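# Place three plates into their matching tray pockets

## Task

Set each of the three plates into the gray tray so that every plate lies fully seated at the bottom of the pocket sized for it.

## Robot and tools

ROBOT. There are two 7-joint Kinova Gen3 arms, left_arm and right_arm, each ending in a vacuum suction cup instead of a gripper. Each base sits on a tilted mounting plate, and both plates hang from one metal frame behind the arms. A collision warning treats each plate and its half of the frame as part of that arm. Calibrated base origins in the scene frame: left_arm (+0.008, +0.194, +0.161) m, right_arm (+0.007, -0.399, +0.161) m.

FRAMES. Scene frame: origin at table-top height halfway between the nominal bases, +x out over the table, +z up, left_arm toward +y. These names do not match image left and right. Fixed cameras and the table use the scene frame. Every hand quantity an arm reports (end_effector_position in metres, end_effector_quat_wxyz, targets, wrist camera poses) is in that arm's own tilted base frame. In the left base frame, up is about (-0.127, -0.183, +0.975); in the right base frame it is about (-0.127, +0.183, +0.975). The cup point is the centre of the cup rim, and the cup faces along its +z. Reported poses can be off by a few cm, more when the arm is stretched far.

THE ROW. Every command row is one flat list of 16 numbers covering both arms, even if only one arm moves: left_arm waist, shoulder, upper arm roll, elbow, forearm roll, wrist pitch, wrist roll, then left suction; then the same eight for right_arm. The joint values are absolute target angles in radians, in the same form as the Joint positions line, not offsets. Stated ranges: waist, upper arm roll, forearm roll, wrist roll ±69.115; shoulder ±2.250; elbow ±2.580; wrist pitch ±2.100. A target more than 0.014 rad beyond a range end, and further out than the joint already is, gets the call refused. The suction number runs from -1 to 1: +1 is full vacuum (about 55 kPa), smaller positive values are that fraction, 0.05 or less is off. Suction keeps its last value, so always resend the value you want, since 0 is a real command. To keep a resting joint still, copy its current Joint targets value.

TOOLS.
execute_actions(actions, cameras): actions is a list of tables; each table holds up to 15 rows, one per 1/30 s step, and a short table repeats its last row for the remaining steps. An empty list just returns the state. cameras picks images: omit, null or ["all"] for all, [] for none; names are cam_high, cam_left_wrist, cam_right_wrist. A wrong name voids the call.
move(target, speed, blend, blocking, cameras): target is one 16-number row or a list of up to 15 rows that share a 10 s budget. Joints travel in lockstep toward the targets, so the cup traces a curve, and nothing is avoided. speed is the top rate in rad/s of the joint with the farthest to go, 0.01 to 2, default 0.5; one value or one per target. blend (rad) rounds corners at intermediate targets; 0 stops at each. blocking=false returns after about 0.5 s while the motion continues; a new move then replaces it. Tool values in later targets are applied only once the arms come to rest there. The result adds a move: line such as done, off_target, moving, held or fault, plus limits=held if steps were withheld.
wait(seconds 0 to 10): lets time pass holding the last command.
stop(): brakes a running move.
zoom_image(camera, region): region [x0, y0, x1, y1] in pixels of that camera's newest image, origin top-left, at most 504 by 504.
clear_fault(arm: left_arm or right_arm): clears a reported torque fault.
read_manual(section): licence texts only.
finished_scene(scene): the current scene number; ends it for good, so call only once plates are seated and stay put with the robot away.

MOTION LIMITS. Joint targets advance at most 1.39 rad/s (first four joints) or 1.22 rad/s (last three), and each target stays within 0.304 or 0.266 rad of the measured angle. If the targets would shift the cup more than 70 mm, that arm's step is scaled back. Large moves may be unfinished when a result returns; resend the remainder.

RESULTS. Joint positions, Joint velocities ("within noise" means at rest), Joint targets, Joint torques (N m, offset and noisy), Flange force along the tool axes, Tool commands, suction_measured and part_present (1 at 0.50 vacuum, back to 0 below 0.45). Wrist depth gives a 7x7 grid of distances in mm (180 to 4000, "-" for none). "joint command not followed" means the clearance check altered targets; "joint sent to its limit" means a range end was hit.

GRIPPING. Turn suction on and press the 31 mm rim flat onto a smooth area of the plate, clear of edges and holes, so it seals all round. A sealed cup reads within about 0.15 of the command; near 0 means no seal. Under vacuum the cup shrinks, so a held plate rides up to 13 mm closer than the cup point suggests. To release, set the plate down on its support first, then switch suction off and back away at least 20 mm. A cup sealed to the table pins the tool; switch suction off.

AVOID. The arms are stiff: aiming even a few mm past a firm contact presses hard, and fast moves strike hard. Approach slowly and stop at contact. Never let the arms touch each other. Do not drop plates, release them while moving, or let anything leave the table. A torque sensor over its limit (104.5 N m first four joints, 51.3 last three) or a joint straying over 5 degrees from plan stops that arm until clear_fault. Holding loads or straining at full stretch heats motors; a MOTOR HOT line warns, and at 75 °C the arm sags and halts for 30 to 60 s. Loose objects may occasionally get nudged by an outside push.

Each tool is called after ">>>" as name(argument=value, ...), one argument or row to a line, values as JSON.

## Session

>>> execute_actions(
  actions=[],
)

Scene clock: 0.00 s.
left_arm: end_effector_position=(+0.6831, -0.0061, +0.1245) suction_measured=0.00 part_present=0 end_effector_quat_wxyz=(+0.117, +0.189, +0.975, +0.014) | right_arm: end_effector_position=(+0.6590, -0.1353, +0.2645) suction_measured=0.00 part_present=0 end_effector_quat_wxyz=(+0.140, +0.305, +0.932, -0.133)
Joint positions: left_arm=[0.143 0.96 -0.407 1.099 0.458 0.926 2.457] | right_arm=[0.12 0.806 -0.216 0.951 0.529 1.25 2.359]
Joint velocities: within noise
Joint torques (N m): no reading
Flange force (N): no reading
Wrist depth (mm): cam_left_wrist=[355 346 338 330 323 317 311 / 351 342 335 327 321 314 307 / 346 339 331 323 316 310 304 / 343 335 328 320 314 306 301 / 337 332 325 317 310 304 297 / 334 328 321 314 307 301 296 / 331 325 319 312 304 298 291] | cam_right_wrist=[1307 1278 1240 1220 1197 423 414 / 1297 1260 1233 1209 429 420 410 / 1279 1247 1223 434 425 307 249 / 1272 1247 440 432 423 348 271 / 1259 1238 436 428 420 412 403 / 1249 441 433 425 418 408 399 / 1235 1206 431 422 414 405 395]
Joint targets: left_arm=[0.143 0.960 -0.407 1.099 0.458 0.926 2.457] | right_arm=[0.120 0.806 -0.216 0.951 0.529 1.250 2.359]
Tool commands: left_gripper/suction=+0.0 right_gripper/suction=+0.0

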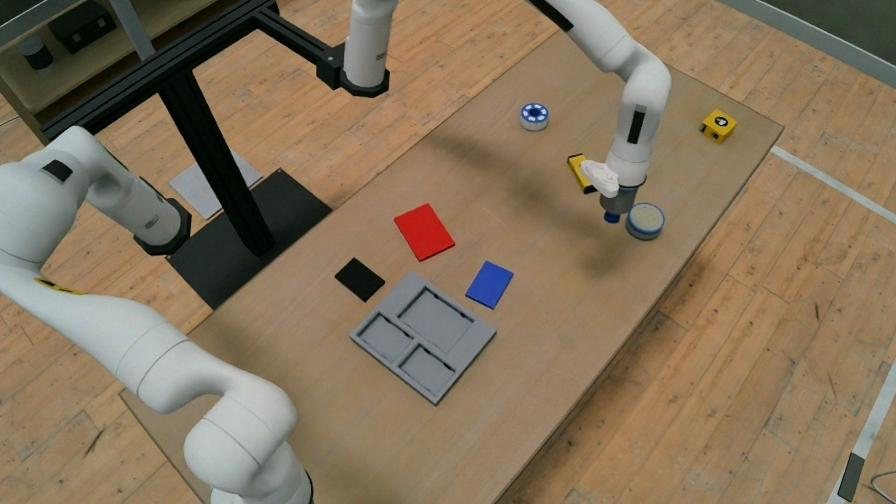

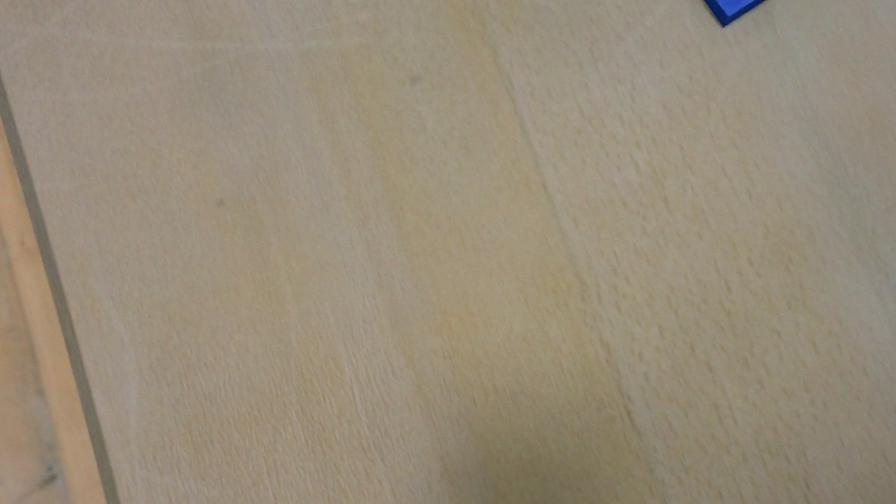

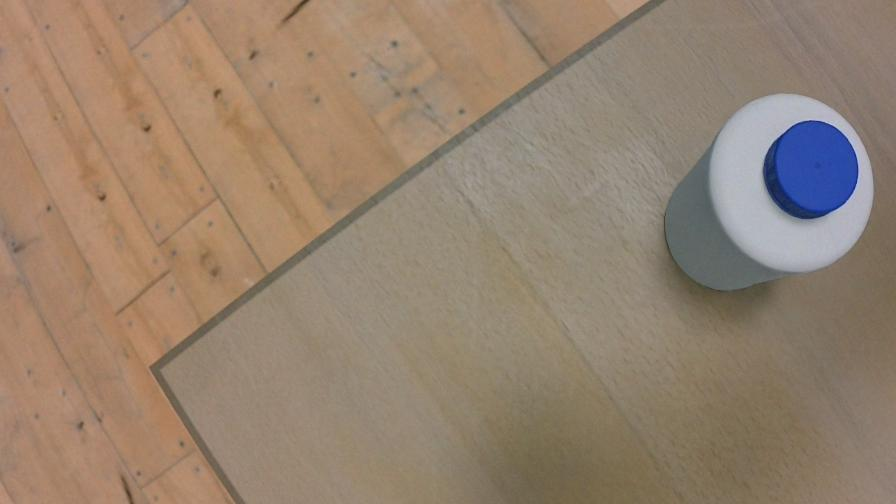

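>>> move(
  target=[
    [0.143,0.5,-0.407,1.3,0.458,0.926,2.457,0,0.12,0.806,-0.216,0.951,0.529,1.25,2.359,0],
    [-0.5,0.2,-0.407,1.5,0.458,0.926,2.457,0,-0.588,0.665,0,1.523,0.274,0.968,3.943,0],
  ],
  blend=0.1,
)

Scene clock: 81.83 s.
left_arm: end_effector_position=(+0.4330, +0.3298, +0.4382) suction_measured=0.00 part_present=0 end_effector_quat_wxyz=(+0.306, -0.175, +0.934, +0.062) | right_arm: end_effector_position=(+0.4781, +0.2148, +0.1646) suction_measured=0.00 part_present=0 end_effector_quat_wxyz=(+0.019, +0.694, -0.711, +0.111)
Joint positions: left_arm=[-0.5 0.2 -0.407 1.5 0.458 0.926 2.457] | right_arm=[-0.588 0.665 0 1.523 0.274 0.968 3.943]
Joint velocities: within noise
Joint torques (N m): left_arm=[-0.33 -14.08 -0.76 -7.85 -0.32 -0.73 -0.11] | right_arm=[-4.83 -15.75 -1.98 -4.54 -0.03 0.09 0.28]
Flange force (N): left_arm=[1.3 -1.8 1.0] | right_arm=[0.2 -3.4 -1.4]
Wrist depth (mm): cam_left_wrist=[1906 1714 1613 663 603 581 542 / 1905 1735 1644 657 615 575 528 / 1895 1689 690 651 607 571 535 / 1841 1714 686 643 602 567 535 / 1812 1686 681 638 597 561 531 / 1799 1695 675 628 592 556 526 / 1798 1666 669 624 589 554 524] | cam_right_wrist=[411 412 412 413 414 415 415 / 412 389 389 409 413 413 414 / 411 408 409 409 413 415 414 / 401 408 409 409 410 414 414 / 411 409 409 409 409 414 415 / 410 409 410 410 410 414 415 / 411 411 389 409 411 414 415]
Joint targets: left_arm=[-0.500 0.200 -0.407 1.500 0.458 0.926 2.457] | right_arm=[-0.588 0.665 0.000 1.523 0.274 0.968 3.943]
move: done

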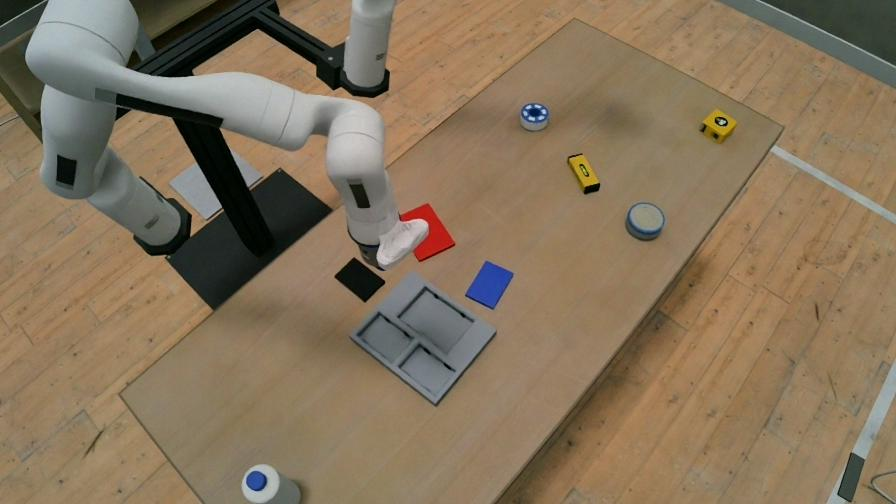

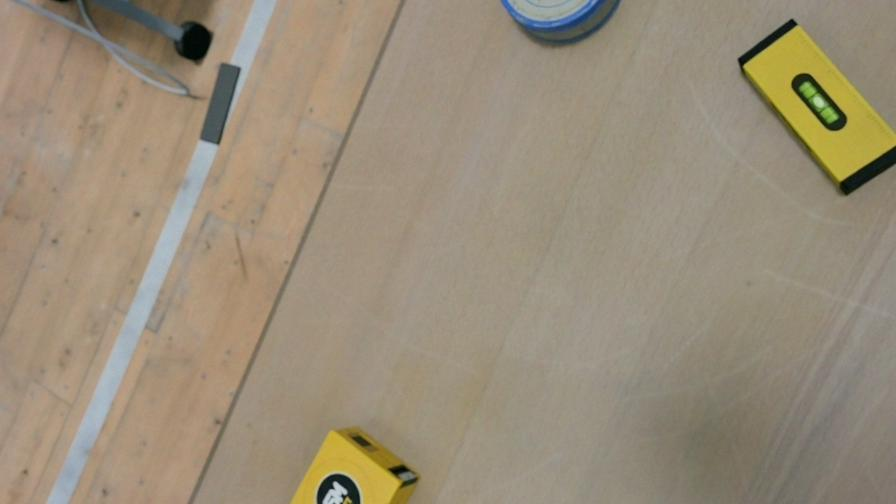

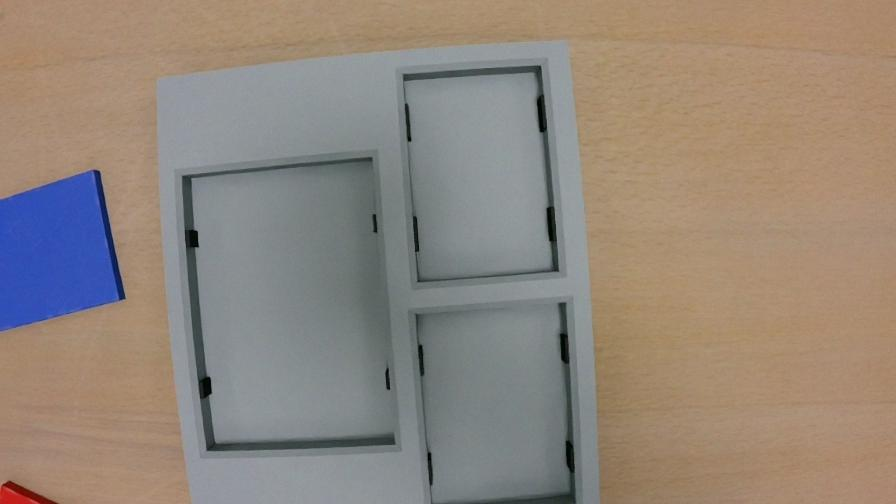

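>>> move(
  target=[-0.5,0.2,-0.407,1.5,0.458,0.926,2.457,0,-0.986,0.643,0,1.746,0.278,0.856,3.509,0],
  cameras=["cam_high","cam_right_wrist"],
)

Scene clock: 102.47 s.
left_arm: end_effector_position=(+0.4330, +0.3298, +0.4382) suction_measured=0.00 part_present=0 end_effector_quat_wxyz=(+0.306, -0.175, +0.934, +0.062) | right_arm: end_effector_position=(+0.3139, +0.3254, +0.1227) suction_measured=0.00 part_present=0 end_effector_quat_wxyz=(+0.018, +0.694, -0.711, +0.111)
Joint positions: left_arm=[-0.5 0.2 -0.407 1.5 0.458 0.926 2.457] | right_arm=[-0.986 0.643 0 1.746 0.278 0.856 3.509]
Joint velocities: within noise
Joint torques (N m): left_arm=[-0.31 -14.11 -0.75 -7.81 -0.36 -0.74 -0.12] | right_arm=[-4.38 -13.81 -1.9 -4.05 -0.06 0.08 0.29]
Flange force (N): left_arm=[1.1 -1.6 1.0] | right_arm=[-1.0 -3.3 -1.5]
Wrist depth (mm): cam_left_wrist=[1937 1703 1628 657 603 582 542 / 1893 1762 1632 655 612 573 527 / 1875 1735 690 651 611 570 533 / 1830 1722 684 645 603 567 535 / 1821 1687 678 637 596 563 531 / 1787 1682 675 637 592 558 531 / 1753 1641 670 624 588 553 526] | cam_right_wrist=[411 413 413 410 410 411 414 / 412 412 413 391 390 411 415 / 411 412 413 412 413 413 415 / 411 403 403 413 414 414 415 / 412 403 412 414 402 414 414 / 412 402 412 413 403 414 414 / 412 412 413 413 413 414 415]
Joint targets: left_arm=[-0.500 0.200 -0.407 1.500 0.458 0.926 2.457] | right_arm=[-0.986 0.643 0.000 1.746 0.278 0.856 3.509]
move: done
Images, in order (width x height): cam_high 896x504, cam_right_wrist 896x504.

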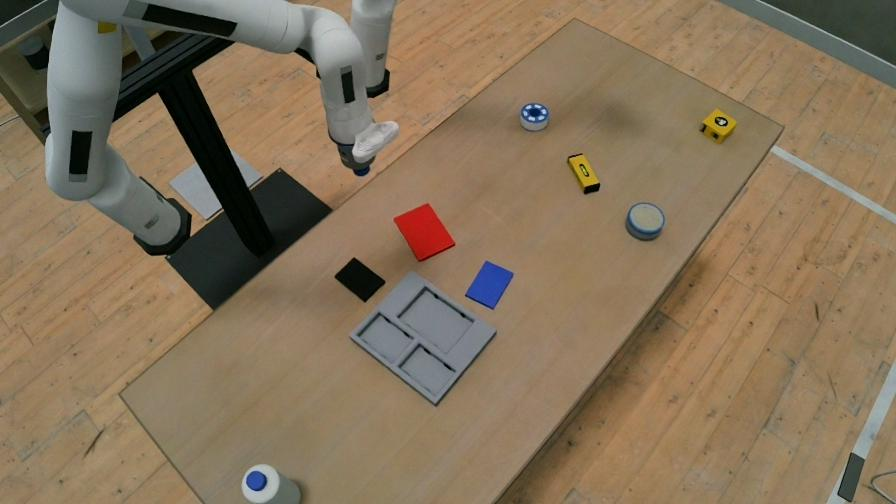

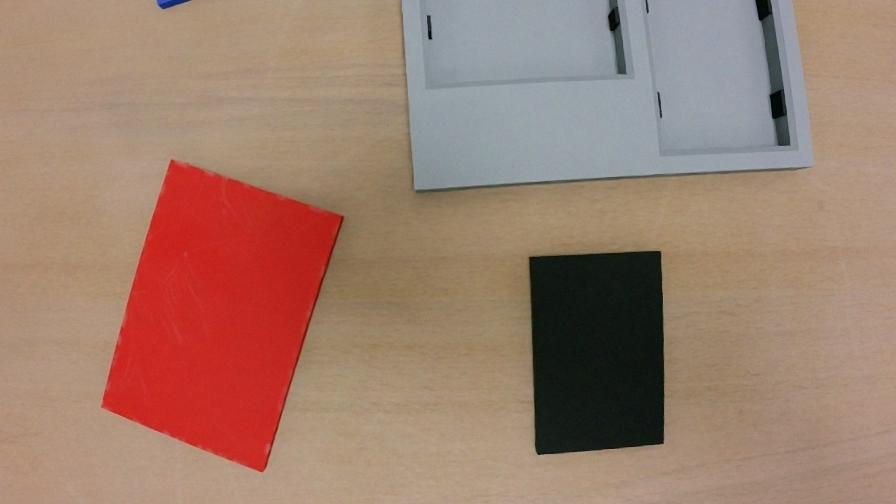

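>>> move(
  target=[-0.5,0.2,-0.407,1.5,0.458,0.926,2.457,0,-0.5777,0.6107,0,1.6265,0.2841,0.9175,3.936,0],
  cameras=["cam_right_wrist"],
)

>>> move(
  target=[-0.5,0.2,-0.407,1.5,0.458,0.926,2.457,0,-0.8167,0.9521,0,1.0344,0.2348,1.2119,3.783,0],
  cameras=["cam_right_wrist"],
)

Scene clock: 130.63 s.
left_arm: end_effector_position=(+0.4330, +0.3298, +0.4382) suction_measured=0.00 part_present=0 end_effector_quat_wxyz=(+0.306, -0.175, +0.934, +0.062) | right_arm: end_effector_position=(+0.4579, +0.1953, +0.1658) suction_measured=0.00 part_present=0 end_effector_quat_wxyz=(+0.019, +0.694, -0.711, +0.111)
Joint positions: left_arm=[-0.5 0.2 -0.407 1.5 0.458 0.926 2.457] | right_arm=[-0.578 0.611 0 1.627 0.284 0.918 3.936]
Joint velocities: within noise
Joint torques (N m): left_arm=[-0.33 -14.06 -0.67 -7.8 -0.32 -0.77 -0.05] | right_arm=[-4.72 -14.78 -2.01 -4.33 -0.09 0.08 0.27]
Flange force (N): left_arm=[1.2 -1.5 0.8] | right_arm=[0.6 -3.4 -1.5]
Wrist depth (mm): cam_left_wrist=[1885 1731 1640 657 601 577 543 / 1879 1725 1641 653 615 578 528 / 1900 1724 692 647 608 570 534 / 1865 1691 684 645 601 566 536 / 1842 1694 680 640 599 560 533 / 1800 1720 677 632 595 555 530 / 1745 1681 671 625 586 552 523] | cam_right_wrist=[411 411 390 410 413 414 414 / 411 389 390 410 414 414 414 / 402 409 410 410 414 414 415 / 408 409 410 410 413 414 414 / 411 409 409 410 414 415 414 / 410 407 392 410 414 414 414 / 411 389 390 395 413 414 414]
Joint targets: left_arm=[-0.500 0.200 -0.407 1.500 0.458 0.926 2.457] | right_arm=[-0.578 0.611 0.000 1.627 0.284 0.918 3.936]
move: done
Images, in order (width x height): cam_right_wrist 896x504.

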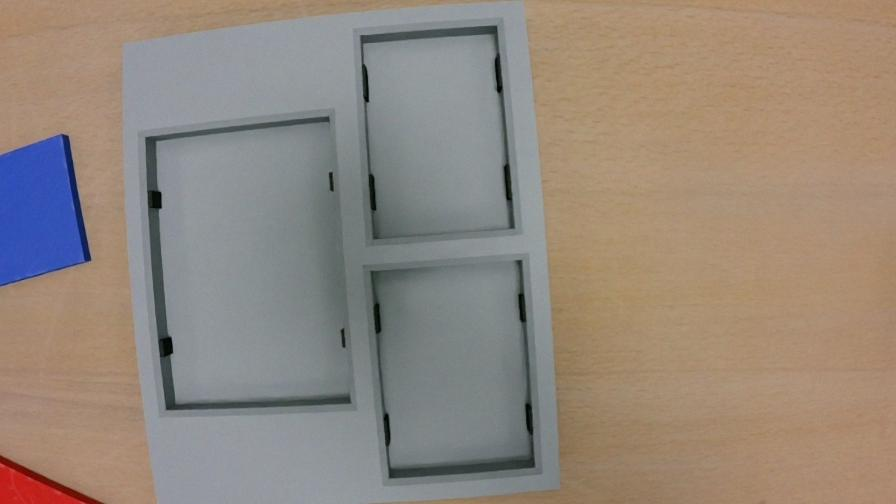

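Scene clock: 132.23 s.
left_arm: end_effector_position=(+0.4330, +0.3298, +0.4382) suction_measured=0.00 part_present=0 end_effector_quat_wxyz=(+0.306, -0.175, +0.934, +0.062) | right_arm: end_effector_position=(+0.4848, +0.3919, +0.1325) suction_measured=0.00 part_present=0 end_effector_quat_wxyz=(+0.019, +0.694, -0.711, +0.110)
Joint positions: left_arm=[-0.5 0.2 -0.407 1.5 0.458 0.926 2.457] | right_arm=[-0.817 0.952 0 1.034 0.235 1.212 3.783]
Joint velocities: within noise
Joint torques (N m): left_arm=[-0.27 -14.1 -0.7 -7.87 -0.35 -0.71 -0.08] | right_arm=[-5.78 -19.39 -1.7 -5.43 -0.06 0.09 0.28]
Flange force (N): left_arm=[1.5 -1.5 1.1] | right_arm=[-1.3 -3.7 -1.5]
Wrist depth (mm): cam_left_wrist=[1872 1726 1616 658 608 581 541 / 1884 1732 1620 658 609 576 530 / 1854 1718 687 651 606 571 533 / 1835 1706 683 648 600 567 535 / 1834 1693 683 637 596 562 531 / 1810 1687 680 630 593 559 529 / 1767 1683 666 623 588 554 525] | cam_right_wrist=[411 411 412 412 413 413 414 / 412 412 412 413 391 391 411 / 411 411 411 403 411 410 412 / 410 411 403 403 411 410 412 / 410 412 412 412 410 411 412 / 411 411 412 413 411 411 412 / 411 412 412 413 397 391 411]
Joint targets: left_arm=[-0.500 0.200 -0.407 1.500 0.458 0.926 2.457] | right_arm=[-0.817 0.952 0.000 1.034 0.235 1.212 3.783]
move: done
Images, in order (width x height): cam_right_wrist 896x504.

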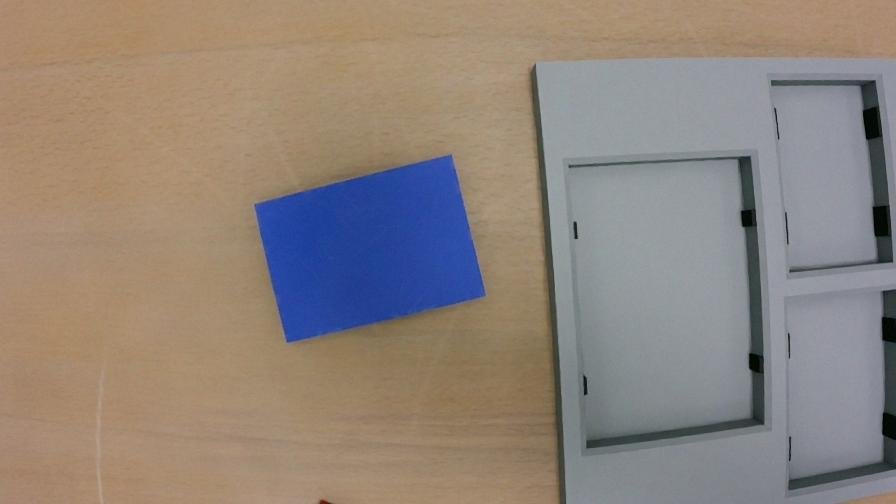

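>>> move(
  target=[-0.5,0.2,-0.407,1.5,0.458,0.926,2.457,0,-0.7502,1.0751,0,1.9566,1.0092,0.2635,2.981,0],
  cameras=["cam_high","cam_right_wrist"],
)

Scene clock: 184.27 s.
left_arm: end_effector_position=(+0.4330, +0.3298, +0.4382) suction_measured=0.00 part_present=0 end_effector_quat_wxyz=(+0.306, -0.175, +0.934, +0.062) | right_arm: end_effector_position=(+0.3481, +0.2074, -0.0970) suction_measured=0.00 part_present=0 end_effector_quat_wxyz=(+0.021, +0.708, -0.697, +0.110)
Joint positions: left_arm=[-0.5 0.2 -0.407 1.5 0.458 0.926 2.457] | right_arm=[-0.75 1.075 0 1.957 1.009 0.264 2.981]
Joint velocities: within noise
Joint torques (N m): left_arm=[-0.28 -14.03 -0.76 -7.89 -0.31 -0.7 -0.09] | right_arm=[-4.81 -15.31 -1.7 0.06 -0.1 0.1 0.29]
Flange force (N): left_arm=[1.7 -1.8 1.0] | right_arm=[0.1 -3.8 -0.1]
Wrist depth (mm): cam_left_wrist=[1943 1716 1621 659 606 580 542 / 1891 1736 1617 657 614 575 526 / 1854 1697 690 651 610 569 534 / 1848 1697 685 642 601 566 536 / 1818 1688 682 638 600 563 532 / 1794 1689 677 633 595 558 526 / 1760 1696 670 623 587 555 527] | cam_right_wrist=[- - - - - - - / - - - - - - - / - - - - - - - / - - - - - - - / - - - - - - - / - - - - - - - / - - - - - - -]
Joint targets: left_arm=[-0.500 0.200 -0.407 1.500 0.458 0.926 2.457] | right_arm=[-0.750 1.075 0.000 1.957 1.009 0.264 2.981]
move: done
Images, in order (width x height): cam_high 896x504, cam_right_wrist 896x504.

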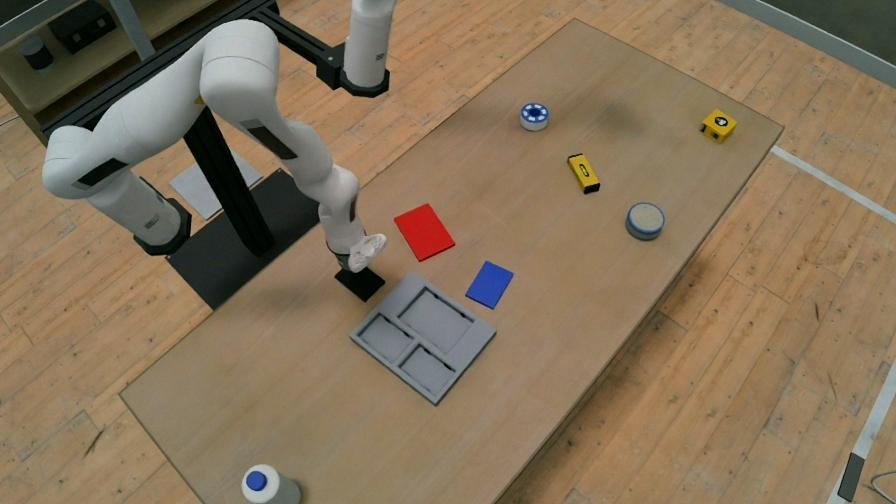

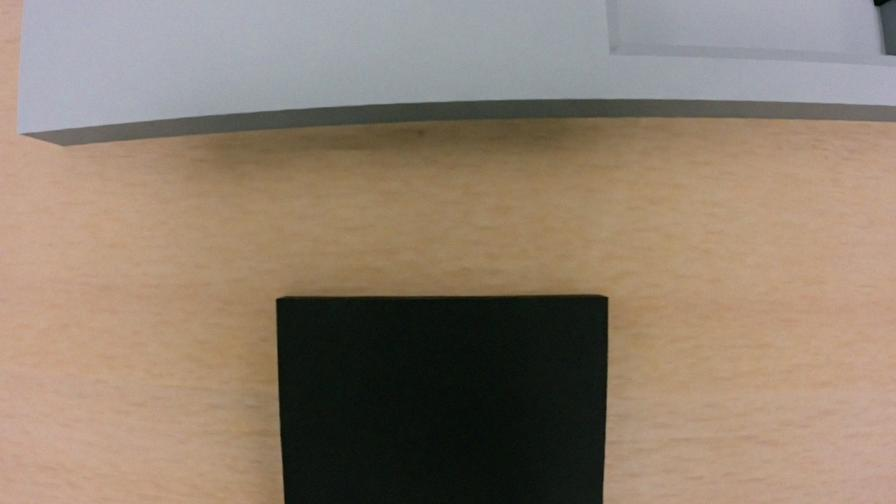

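>>> move(
  target=[-0.5,0.2,-0.407,1.5,0.458,0.926,2.457,0,-0.721,1.2058,0,1.9014,1.3106,0.231,2.7005,1],
  speed=0.15,
  cameras=["cam_right_wrist"],
)

>>> wait(
  seconds=1,
  cameras=["cam_right_wrist"],
)

Scene clock: 192.10 s.
left_arm: end_effector_position=(+0.4330, +0.3298, +0.4382) suction_measured=0.00 part_present=0 end_effector_quat_wxyz=(+0.306, -0.175, +0.934, +0.062) | right_arm: end_effector_position=(+0.3550, +0.1978, -0.1487) suction_measured=0.38 part_present=0 end_effector_quat_wxyz=(+0.021, +0.708, -0.697, +0.110)
Joint positions: left_arm=[-0.5 0.2 -0.407 1.5 0.458 0.926 2.457] | right_arm=[-0.721 1.206 0 1.901 1.311 0.231 2.701]
Joint velocities: within noise
Joint torques (N m): left_arm=[-0.3 -14.03 -0.77 -7.85 -0.31 -0.7 -0.12] | right_arm=[-4.99 -16.04 -1.8 0.58 -0.06 0.12 0.29]
Flange force (N): left_arm=[1.4 -1.9 1.0] | right_arm=no reading
Wrist depth (mm): cam_left_wrist=[1904 1702 1630 659 604 577 543 / 1919 1729 1629 654 612 575 527 / 1871 1725 691 655 609 571 537 / 1862 1698 682 649 603 565 535 / 1824 1691 681 637 598 562 533 / 1817 1666 680 631 595 556 528 / 1765 1652 667 625 590 554 525] | cam_right_wrist=[- - - - - - - / - - - - - - - / - - - - - - - / - - - - - - - / - - - - - - - / - - - - - - - / - - - - - - -]
Joint targets: left_arm=[-0.500 0.200 -0.407 1.500 0.458 0.926 2.457] | right_arm=[-0.721 1.206 0.000 1.901 1.311 0.231 2.701]
move: done
Images, in order (width x height): cam_right_wrist 896x504.

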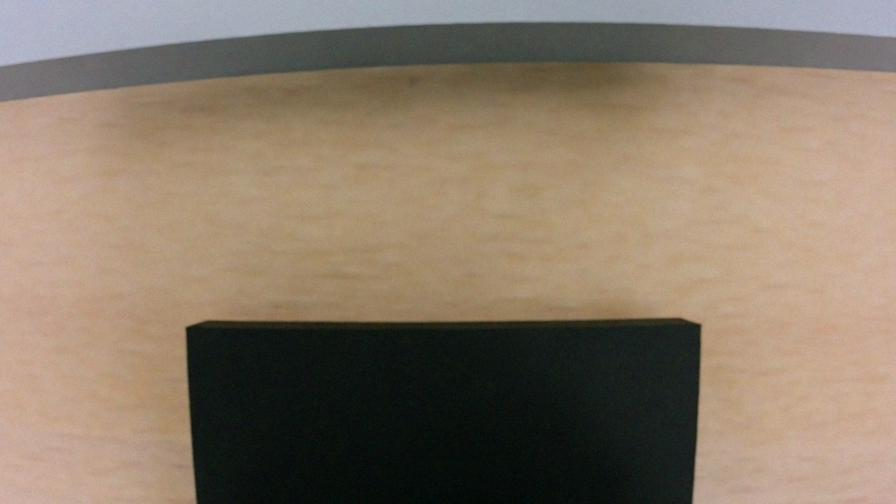

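Scene clock: 193.10 s.
left_arm: end_effector_position=(+0.4330, +0.3298, +0.4382) suction_measured=0.00 part_present=0 end_effector_quat_wxyz=(+0.306, -0.175, +0.934, +0.062) | right_arm: end_effector_position=(+0.3549, +0.1978, -0.1487) suction_measured=1.00 part_present=1 end_effector_quat_wxyz=(+0.021, +0.708, -0.697, +0.110)
Joint positions: left_arm=[-0.5 0.2 -0.407 1.5 0.458 0.926 2.457] | right_arm=[-0.721 1.206 0 1.901 1.311 0.231 2.701]
Joint velocities: within noise
Joint torques (N m): left_arm=[-0.32 -14.05 -0.78 -7.84 -0.34 -0.71 -0.1] | right_arm=[-4.96 -16.01 -1.76 0.54 -0.1 0.14 0.27]
Flange force (N): left_arm=[1.4 -1.8 1.0] | right_arm=no reading
Wrist depth (mm): cam_left_wrist=[1921 1741 1637 657 603 580 542 / 1892 1721 1620 658 612 577 527 / 1868 1737 693 650 605 570 533 / 1871 1711 683 643 602 568 536 / 1811 1662 680 638 597 561 531 / 1824 1682 679 634 594 559 529 / 1770 1676 673 621 587 552 523] | cam_right_wrist=[- - - - - - - / - - - - - - - / - - - - - - - / - - - - - - - / - - - - - - - / - - - - - - - / - - - - - - -]
Joint targets: left_arm=[-0.500 0.200 -0.407 1.500 0.458 0.926 2.457] | right_arm=[-0.721 1.206 0.000 1.901 1.311 0.231 2.701]
Tool commands: left_gripper/suction=+0.0 right_gripper/suction=+1.0
wait: 1.00 s; at rest by 0.17 s
Images, in order (width x height): cam_right_wrist 896x504.

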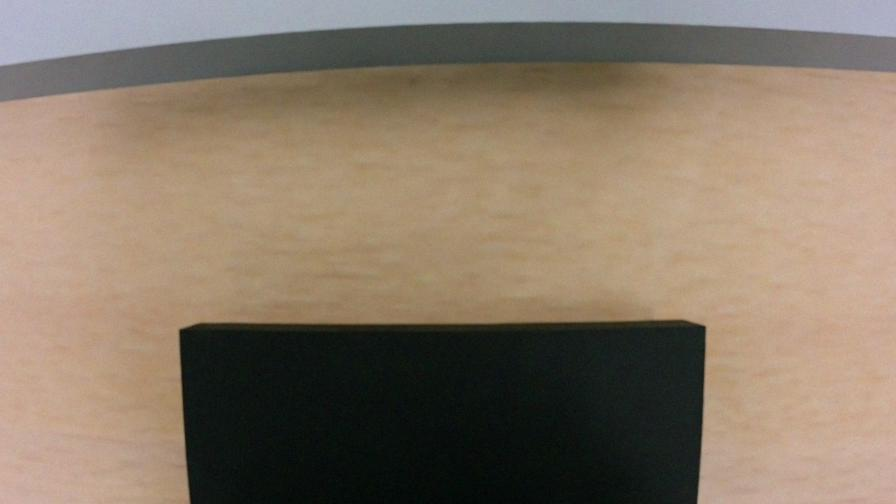

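>>> move(
  target=[
    [-0.5,0.2,-0.407,1.5,0.458,0.926,2.457,0,-0.7502,1.0751,0,1.9566,1.0092,0.2635,2.981,1],
    [-0.5,0.2,-0.407,1.5,0.458,0.926,2.457,0,-0.4154,1.0056,0,1.2811,0.2997,0.8342,4.146,1],
    [-0.5,0.2,-0.407,1.5,0.458,0.926,2.457,0,-0.379,1.1874,0,1.2317,0.3433,0.7005,4.121,1],
  ],
  speed=[0.15,0.4,0.2],
  blend=[0.05,0,0],
  cameras=["cam_high","cam_right_wrist"],
)

Scene clock: 220.13 s.
left_arm: end_effector_position=(+0.4330, +0.3298, +0.4382) suction_measured=0.00 part_present=0 end_effector_quat_wxyz=(+0.306, -0.175, +0.934, +0.062) | right_arm: end_effector_position=(+0.6000, +0.1477, -0.0630) suction_measured=0.98 part_present=1 end_effector_quat_wxyz=(+0.023, +0.720, -0.685, +0.110)
Joint positions: left_arm=[-0.5 0.2 -0.407 1.5 0.458 0.926 2.457] | right_arm=[-0.379 1.187 0 1.232 0.343 0.7 4.121]
Joint velocities: within noise
Joint torques (N m): left_arm=[-0.26 -14.04 -0.79 -7.85 -0.35 -0.74 -0.13] | right_arm=[-5.74 -20.2 -1.75 -3.28 -0.09 0.03 0.31]
Flange force (N): left_arm=[1.3 -1.6 0.9] | right_arm=[0.4 -3.9 0.2]
Wrist depth (mm): cam_left_wrist=[1913 1735 1639 659 608 580 542 / 1903 1735 1625 654 611 574 527 / 1885 1718 692 648 608 570 532 / 1860 1696 683 648 603 567 537 / 1839 1692 683 636 598 562 530 / 1811 1671 681 634 592 558 528 / 1775 1671 672 626 588 556 525] | cam_right_wrist=[- - - - - - - / - - - - - - - / - - - - - - - / - - - - - - - / - - - - - - - / - - - - - - - / - - - - - - -]
Joint targets: left_arm=[-0.500 0.200 -0.407 1.500 0.458 0.926 2.457] | right_arm=[-0.379 1.187 0.000 1.232 0.343 0.700 4.121]
move: done
Images, in order (width x height): cam_high 896x504, cam_right_wrist 896x504.

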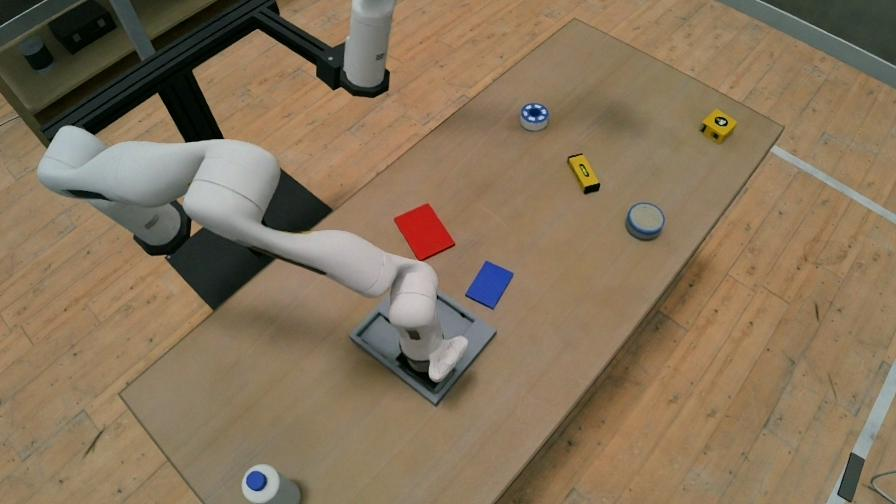

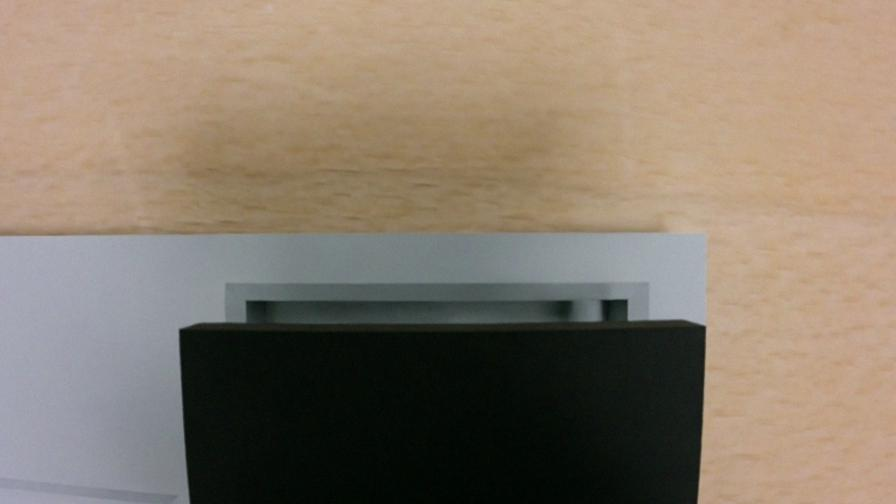

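>>> move(
  target=[-0.5,0.2,-0.407,1.5,0.458,0.926,2.457,0,-0.3731,1.2276,0,1.2107,0.3513,0.6811,4.1164,1],
  speed=0.1,
  cameras=["cam_right_wrist"],
)

Scene clock: 256.57 s.
left_arm: end_effector_position=(+0.4330, +0.3298, +0.4382) suction_measured=0.00 part_present=0 end_effector_quat_wxyz=(+0.306, -0.175, +0.934, +0.062) | right_arm: end_effector_position=(+0.6025, +0.1448, -0.0828) suction_measured=0.96 part_present=1 end_effector_quat_wxyz=(+0.023, +0.720, -0.685, +0.110)
Joint positions: left_arm=[-0.5 0.2 -0.407 1.5 0.458 0.926 2.457] | right_arm=[-0.373 1.228 0 1.211 0.351 0.681 4.116]
Joint velocities: within noise
Joint torques (N m): left_arm=[-0.29 -14.04 -0.78 -7.87 -0.33 -0.72 -0.12] | right_arm=[-5.77 -20.38 -1.77 -3.25 -0.09 0.07 0.31]
Flange force (N): left_arm=[1.5 -1.8 1.0] | right_arm=[0.5 -3.5 0.5]
Wrist depth (mm): cam_left_wrist=[1891 1725 1648 664 602 578 542 / 1889 1749 1607 653 613 577 527 / 1921 1748 691 646 609 576 533 / 1856 1719 685 643 603 567 535 / 1841 1706 682 641 595 560 533 / 1817 1682 678 633 595 557 528 / 1748 1675 670 623 586 553 524] | cam_right_wrist=[- - - - - - - / - - - - - - - / - - - - - - - / - - - - - - - / - - - - - - - / - - - - - - - / - - - - - - -]
Joint targets: left_arm=[-0.500 0.200 -0.407 1.500 0.458 0.926 2.457] | right_arm=[-0.373 1.228 0.000 1.211 0.351 0.681 4.116]
move: done
Images, in order (width x height): cam_right_wrist 896x504.

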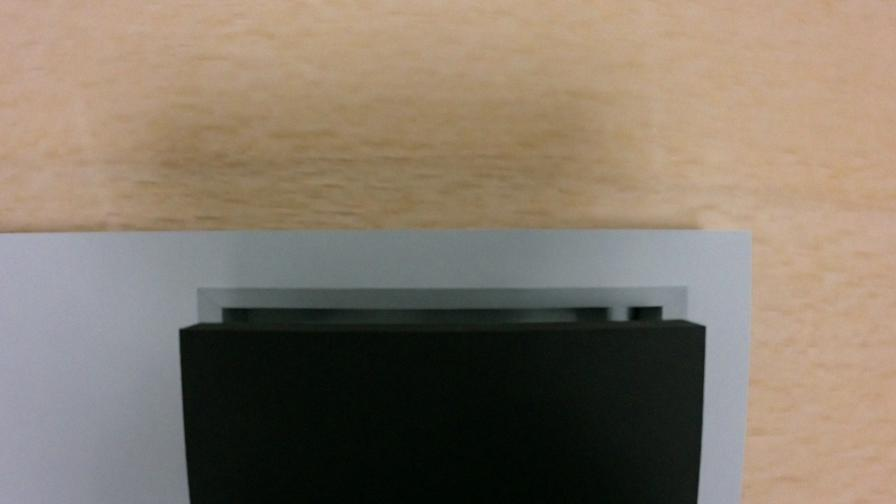

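>>> move(
  target=[-0.5,0.2,-0.407,1.5,0.458,0.926,2.457,0,-0.3666,1.264,0,1.1892,0.358,0.6657,4.1142,1],
  speed=0.06,
  cameras=["cam_right_wrist"],
)

Scene clock: 262.73 s.
left_arm: end_effector_position=(+0.4330, +0.3298, +0.4382) suction_measured=0.00 part_present=0 end_effector_quat_wxyz=(+0.306, -0.175, +0.934, +0.062) | right_arm: end_effector_position=(+0.6050, +0.1416, -0.1003) suction_measured=1.00 part_present=1 end_effector_quat_wxyz=(+0.023, +0.720, -0.685, +0.110)
Joint positions: left_arm=[-0.5 0.2 -0.407 1.5 0.458 0.926 2.457] | right_arm=[-0.367 1.264 0 1.189 0.358 0.666 4.114]
Joint velocities: within noise
Joint torques (N m): left_arm=[-0.35 -13.99 -0.76 -7.82 -0.33 -0.68 -0.11] | right_arm=[-5.36 -19.33 -1.42 -2.86 -0.02 0.04 0.31]
Flange force (N): left_arm=[1.4 -1.9 0.9] | right_arm=[0.3 -3.4 -1.6]
Wrist depth (mm): cam_left_wrist=[1881 1746 1644 657 606 578 541 / 1910 1742 1620 657 615 577 527 / 1861 1742 694 650 605 569 534 / 1858 1711 685 646 602 566 536 / 1841 1704 680 640 603 562 536 / 1847 1673 684 630 590 558 528 / 1791 1664 669 624 587 555 524] | cam_right_wrist=[- - - - - - - / - - - - - - - / - - - - - - - / - - - - - - - / - - - - - - - / - - - - - - - / - - - - - - -]
Joint targets: left_arm=[-0.500 0.200 -0.407 1.500 0.458 0.926 2.457] | right_arm=[-0.367 1.264 0.000 1.189 0.358 0.666 4.114]
move: done
Images, in order (width x height): cam_right_wrist 896x504.

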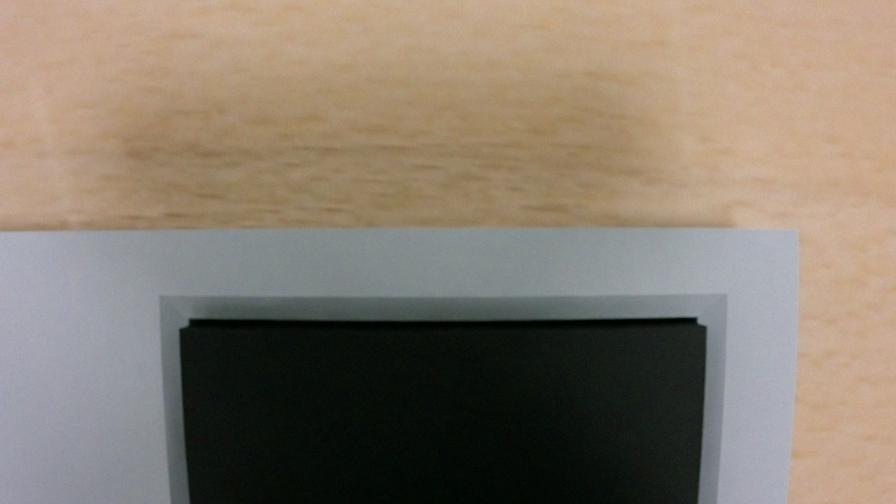

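>>> move(
  target=[-0.5,0.2,-0.407,1.5,0.458,0.926,2.457,0,-0.3623,1.2883,0,1.1749,0.3625,0.6555,4.1127,1],
  speed=0.04,
  cameras=["cam_right_wrist"],
)

Scene clock: 267.13 s.
left_arm: end_effector_position=(+0.4330, +0.3298, +0.4382) suction_measured=0.00 part_present=0 end_effector_quat_wxyz=(+0.306, -0.175, +0.934, +0.062) | right_arm: end_effector_position=(+0.6063, +0.1393, -0.1121) suction_measured=1.00 part_present=1 end_effector_quat_wxyz=(+0.023, +0.720, -0.685, +0.110)
Joint positions: left_arm=[-0.5 0.2 -0.407 1.5 0.458 0.926 2.457] | right_arm=[-0.362 1.288 0 1.175 0.363 0.655 4.113]
Joint velocities: within noise
Joint torques (N m): left_arm=[-0.3 -14.05 -0.67 -7.81 -0.31 -0.74 -0.09] | right_arm=[-4.89 -17.19 -1.24 -2.05 -0.05 0.05 0.32]
Flange force (N): left_arm=[1.2 -1.6 0.9] | right_arm=[0.2 -3.7 -5.1]
Wrist depth (mm): cam_left_wrist=[1895 1746 1631 658 604 579 542 / 1906 1725 1620 655 613 576 526 / 1861 1742 687 653 605 570 532 / 1856 1717 684 644 599 562 536 / 1825 1684 679 642 596 564 532 / 1814 1657 681 633 593 558 528 / 1767 1660 669 625 589 554 526] | cam_right_wrist=[- - - - - - - / - - - - - - - / - - - - - - - / - - - - - - - / - - - - - - - / - - - - - - - / - - - - - - -]
Joint targets: left_arm=[-0.500 0.200 -0.407 1.500 0.458 0.926 2.457] | right_arm=[-0.362 1.288 0.000 1.175 0.363 0.655 4.113]
move: done
Images, in order (width x height): cam_right_wrist 896x504.

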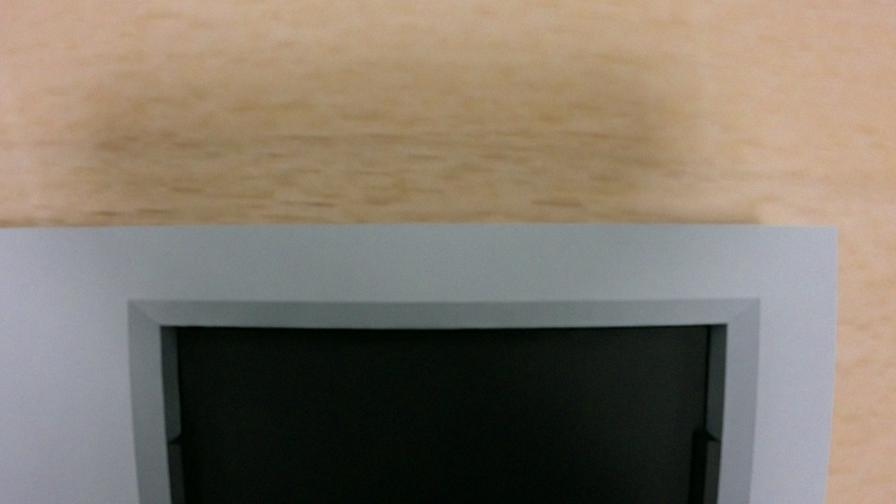

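>>> move(
  target=[-0.5,0.2,-0.407,1.5,0.458,0.926,2.457,0,-0.3609,1.2964,0,1.1701,0.364,0.6521,4.1122,1],
  speed=0.02,
  cameras=["cam_right_wrist"],
)

Scene clock: 274.53 s.
left_arm: end_effector_position=(+0.4330, +0.3298, +0.4382) suction_measured=0.00 part_present=0 end_effector_quat_wxyz=(+0.306, -0.175, +0.934, +0.062) | right_arm: end_effector_position=(+0.6068, +0.1387, -0.1159) suction_measured=0.96 part_present=1 end_effector_quat_wxyz=(+0.023, +0.720, -0.685, +0.110)
Joint positions: left_arm=[-0.5 0.2 -0.407 1.5 0.458 0.926 2.457] | right_arm=[-0.361 1.296 0 1.17 0.364 0.652 4.112]
Joint velocities: within noise
Joint torques (N m): left_arm=[-0.37 -14.08 -0.7 -7.86 -0.32 -0.72 -0.12] | right_arm=[1.26 16.42 0.7 -1.39 0.64 -6.44 0.31]
Flange force (N): left_arm=[1.3 -1.9 1.0] | right_arm=[10.4 20.0 -80.9]
Wrist depth (mm): cam_left_wrist=[1913 1732 1639 659 598 581 543 / 1868 1721 1620 658 614 577 530 / 1867 1707 689 653 608 572 531 / 1843 1711 687 647 603 569 534 / 1847 1677 682 639 601 564 532 / 1811 1679 679 633 592 555 527 / 1766 1665 669 625 589 552 524] | cam_right_wrist=[- - - - - - - / - - - - - - - / - - - - - - - / - - - - - - - / - - - - - - - / - - - - - - - / - - - - - - -]
Joint targets: left_arm=[-0.500 0.200 -0.407 1.500 0.458 0.926 2.457] | right_arm=[-0.361 1.296 0.000 1.170 0.364 0.652 4.112]
move: done
Images, in order (width x height): cam_right_wrist 896x504.

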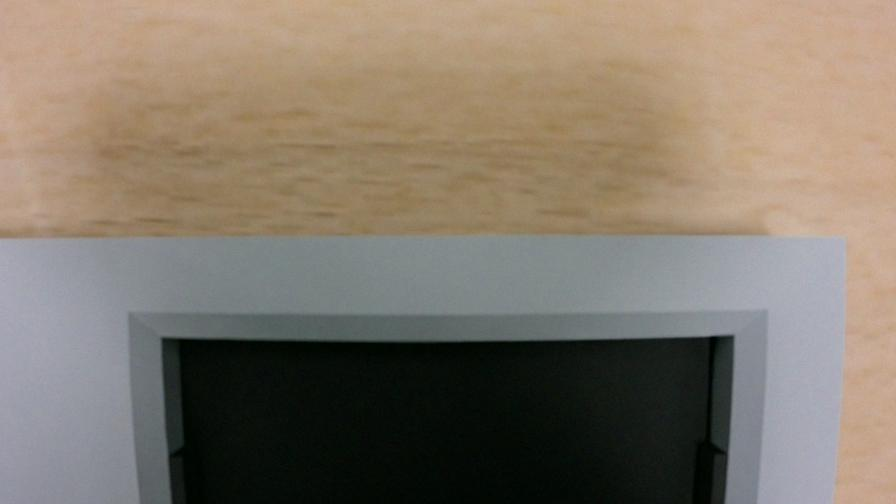

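>>> move(
  target=[-0.5,0.2,-0.407,1.5,0.458,0.926,2.457,0,-0.3623,1.2883,0,1.1749,0.3625,0.6555,4.1127,0],
  speed=0.02,
  cameras=["cam_right_wrist"],
)

>>> wait(
  seconds=1.5,
  cameras=["cam_right_wrist"],
)

Scene clock: 280.33 s.
left_arm: end_effector_position=(+0.4330, +0.3298, +0.4382) suction_measured=0.00 part_present=0 end_effector_quat_wxyz=(+0.306, -0.175, +0.934, +0.062) | right_arm: end_effector_position=(+0.6062, +0.1393, -0.1122) suction_measured=0.00 part_present=0 end_effector_quat_wxyz=(+0.023, +0.720, -0.685, +0.110)
Joint positions: left_arm=[-0.5 0.2 -0.407 1.5 0.458 0.926 2.457] | right_arm=[-0.362 1.288 0 1.175 0.363 0.655 4.113]
Joint velocities: within noise
Joint torques (N m): left_arm=[-0.3 -14.09 -0.71 -7.85 -0.33 -0.7 -0.11] | right_arm=[-4.67 -14.85 -1.38 -0.67 -0.16 0.45 0.32]
Flange force (N): left_arm=[1.4 -1.7 1.1] | right_arm=[0.1 -5.4 -7.9]
Wrist depth (mm): cam_left_wrist=[1901 1696 1643 658 607 580 542 / 1887 1727 1623 656 613 574 530 / 1863 1726 696 650 610 571 532 / 1833 1722 679 646 607 566 535 / 1860 1720 681 640 599 564 532 / 1808 1675 680 633 592 560 531 / 1774 1660 671 622 591 552 525] | cam_right_wrist=[- - - - - - - / - - - - - - - / - - - - - - - / - - - - - - - / - - - - - - - / - - - - - - - / - - - - - - -]
Joint targets: left_arm=[-0.500 0.200 -0.407 1.500 0.458 0.926 2.457] | right_arm=[-0.362 1.288 0.000 1.175 0.363 0.655 4.113]
move: done
Images, in order (width x height): cam_right_wrist 896x504.

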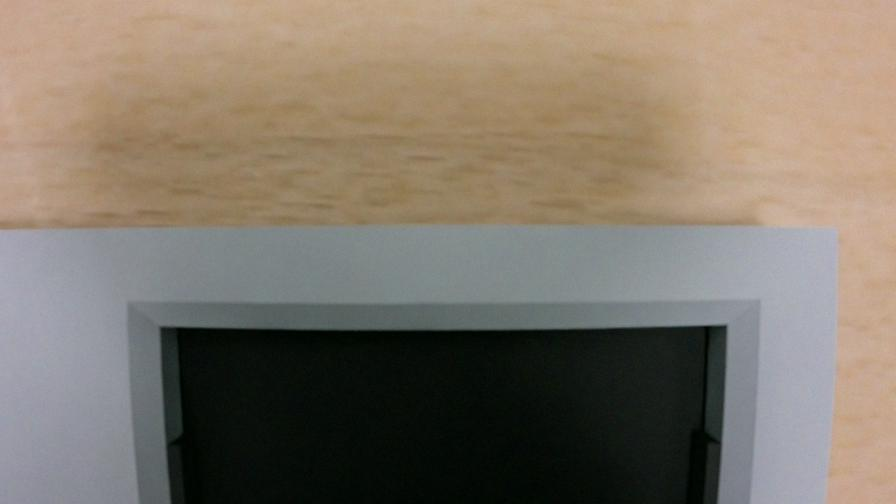

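Scene clock: 281.83 s.
left_arm: end_effector_position=(+0.4330, +0.3298, +0.4382) suction_measured=0.00 part_present=0 end_effector_quat_wxyz=(+0.306, -0.175, +0.934, +0.062) | right_arm: end_effector_position=(+0.6063, +0.1393, -0.1121) suction_measured=0.00 part_present=0 end_effector_quat_wxyz=(+0.023, +0.720, -0.685, +0.110)
Joint positions: left_arm=[-0.5 0.2 -0.407 1.5 0.458 0.926 2.457] | right_arm=[-0.362 1.288 0 1.175 0.363 0.655 4.113]
Joint velocities: within noise
Joint torques (N m): left_arm=[-0.25 -14 -0.73 -7.9 -0.33 -0.67 -0.14] | right_arm=[-4.75 -15.29 -1.32 -0.98 -0.16 0.35 0.28]
Flange force (N): left_arm=[1.7 -1.9 1.0] | right_arm=[0.2 -5.1 -7.4]
Wrist depth (mm): cam_left_wrist=[1879 1745 1632 657 605 577 541 / 1879 1743 1612 656 613 576 527 / 1883 1717 694 651 613 571 534 / 1843 1693 684 644 601 567 538 / 1849 1690 682 638 594 562 531 / 1814 1698 678 636 591 560 527 / 1767 1651 669 623 587 553 525] | cam_right_wrist=[- - - - - - - / - - - - - - - / - - - - - - - / - - - - - - - / - - - - - - - / - - - - - - - / - - - - - - -]
Joint targets: left_arm=[-0.500 0.200 -0.407 1.500 0.458 0.926 2.457] | right_arm=[-0.362 1.288 0.000 1.175 0.363 0.655 4.113]
Tool commands: left_gripper/suction=+0.0 right_gripper/suction=+0.0
wait: 1.50 s; at rest by 0.17 s
Images, in order (width x height): cam_right_wrist 896x504.

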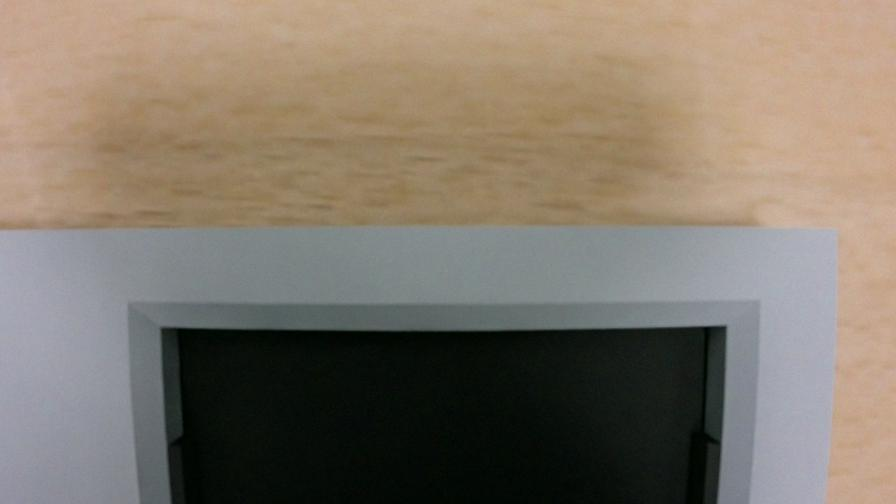

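>>> move(
  target=[
    [-0.5,0.2,-0.407,1.5,0.458,0.926,2.457,0,-0.3731,1.2276,0,1.2107,0.3513,0.6811,4.1164,0],
    [-0.5,0.2,-0.407,1.5,0.458,0.926,2.457,0,-0.4154,1.0056,0,1.2811,0.2997,0.8342,4.146,0],
    [-0.5,0.2,-0.407,1.5,0.458,0.926,2.457,0,-0.7101,1.4649,0,0.6386,0.2546,1.0751,2.5133,0],
  ],
  speed=[0.1,0.3,0.5],
  blend=[0.01,0.05,0],
  cameras=["cam_high","cam_right_wrist"],
)

Scene clock: 316.67 s.
left_arm: end_effector_position=(+0.4330, +0.3298, +0.4382) suction_measured=0.00 part_present=0 end_effector_quat_wxyz=(+0.306, -0.175, +0.934, +0.062) | right_arm: end_effector_position=(+0.5741, +0.3800, -0.0998) suction_measured=0.00 part_present=0 end_effector_quat_wxyz=(+0.054, -0.103, +0.988, -0.098)
Joint positions: left_arm=[-0.5 0.2 -0.407 1.5 0.458 0.926 2.457] | right_arm=[-0.71 1.465 0 0.639 0.255 1.075 2.513]
Joint velocities: within noise
Joint torques (N m): left_arm=[-0.34 -14.01 -0.72 -7.84 -0.28 -0.72 -0.12] | right_arm=[-6.42 -22.39 -1.18 -4.82 -0.05 0.15 0.26]
Flange force (N): left_arm=[1.4 -2.0 0.8] | right_arm=[-6.5 1.9 0.2]
Wrist depth (mm): cam_left_wrist=[1877 1741 1645 659 603 580 542 / 1885 1743 1628 659 615 576 527 / 1897 1723 688 651 609 573 532 / 1855 1705 682 645 605 569 538 / 1820 1681 681 636 597 563 533 / 1796 1697 683 633 594 559 529 / 1748 1668 670 624 590 554 524] | cam_right_wrist=[- - - - - - - / - - - - - - - / - - - - - - - / - - - - - - - / - - - - - - - / - - - - - - - / - - - - - - -]
Joint targets: left_arm=[-0.500 0.200 -0.407 1.500 0.458 0.926 2.457] | right_arm=[-0.710 1.465 0.000 0.639 0.255 1.075 2.513]
move: done
Images, in order (width x height): cam_high 896x504, cam_right_wrist 896x504.

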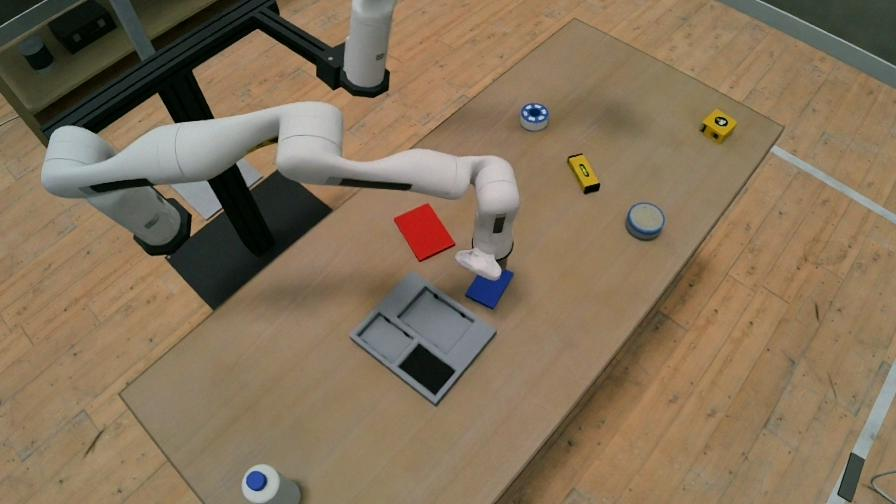

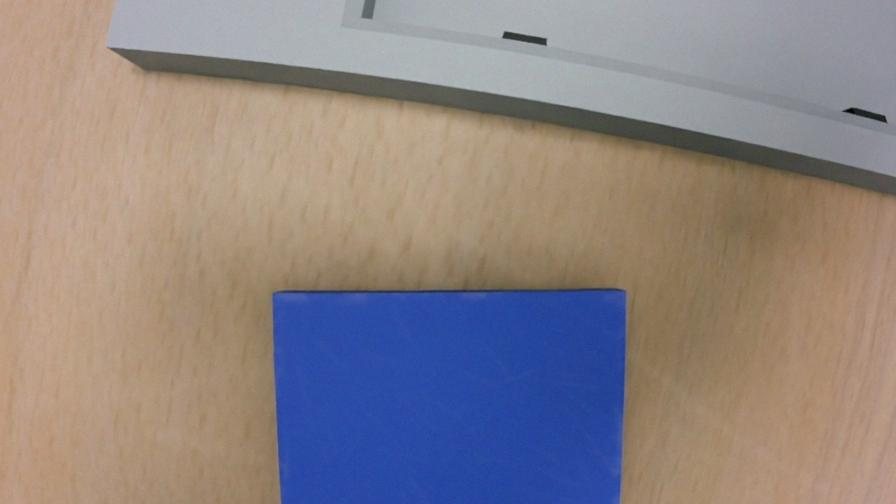

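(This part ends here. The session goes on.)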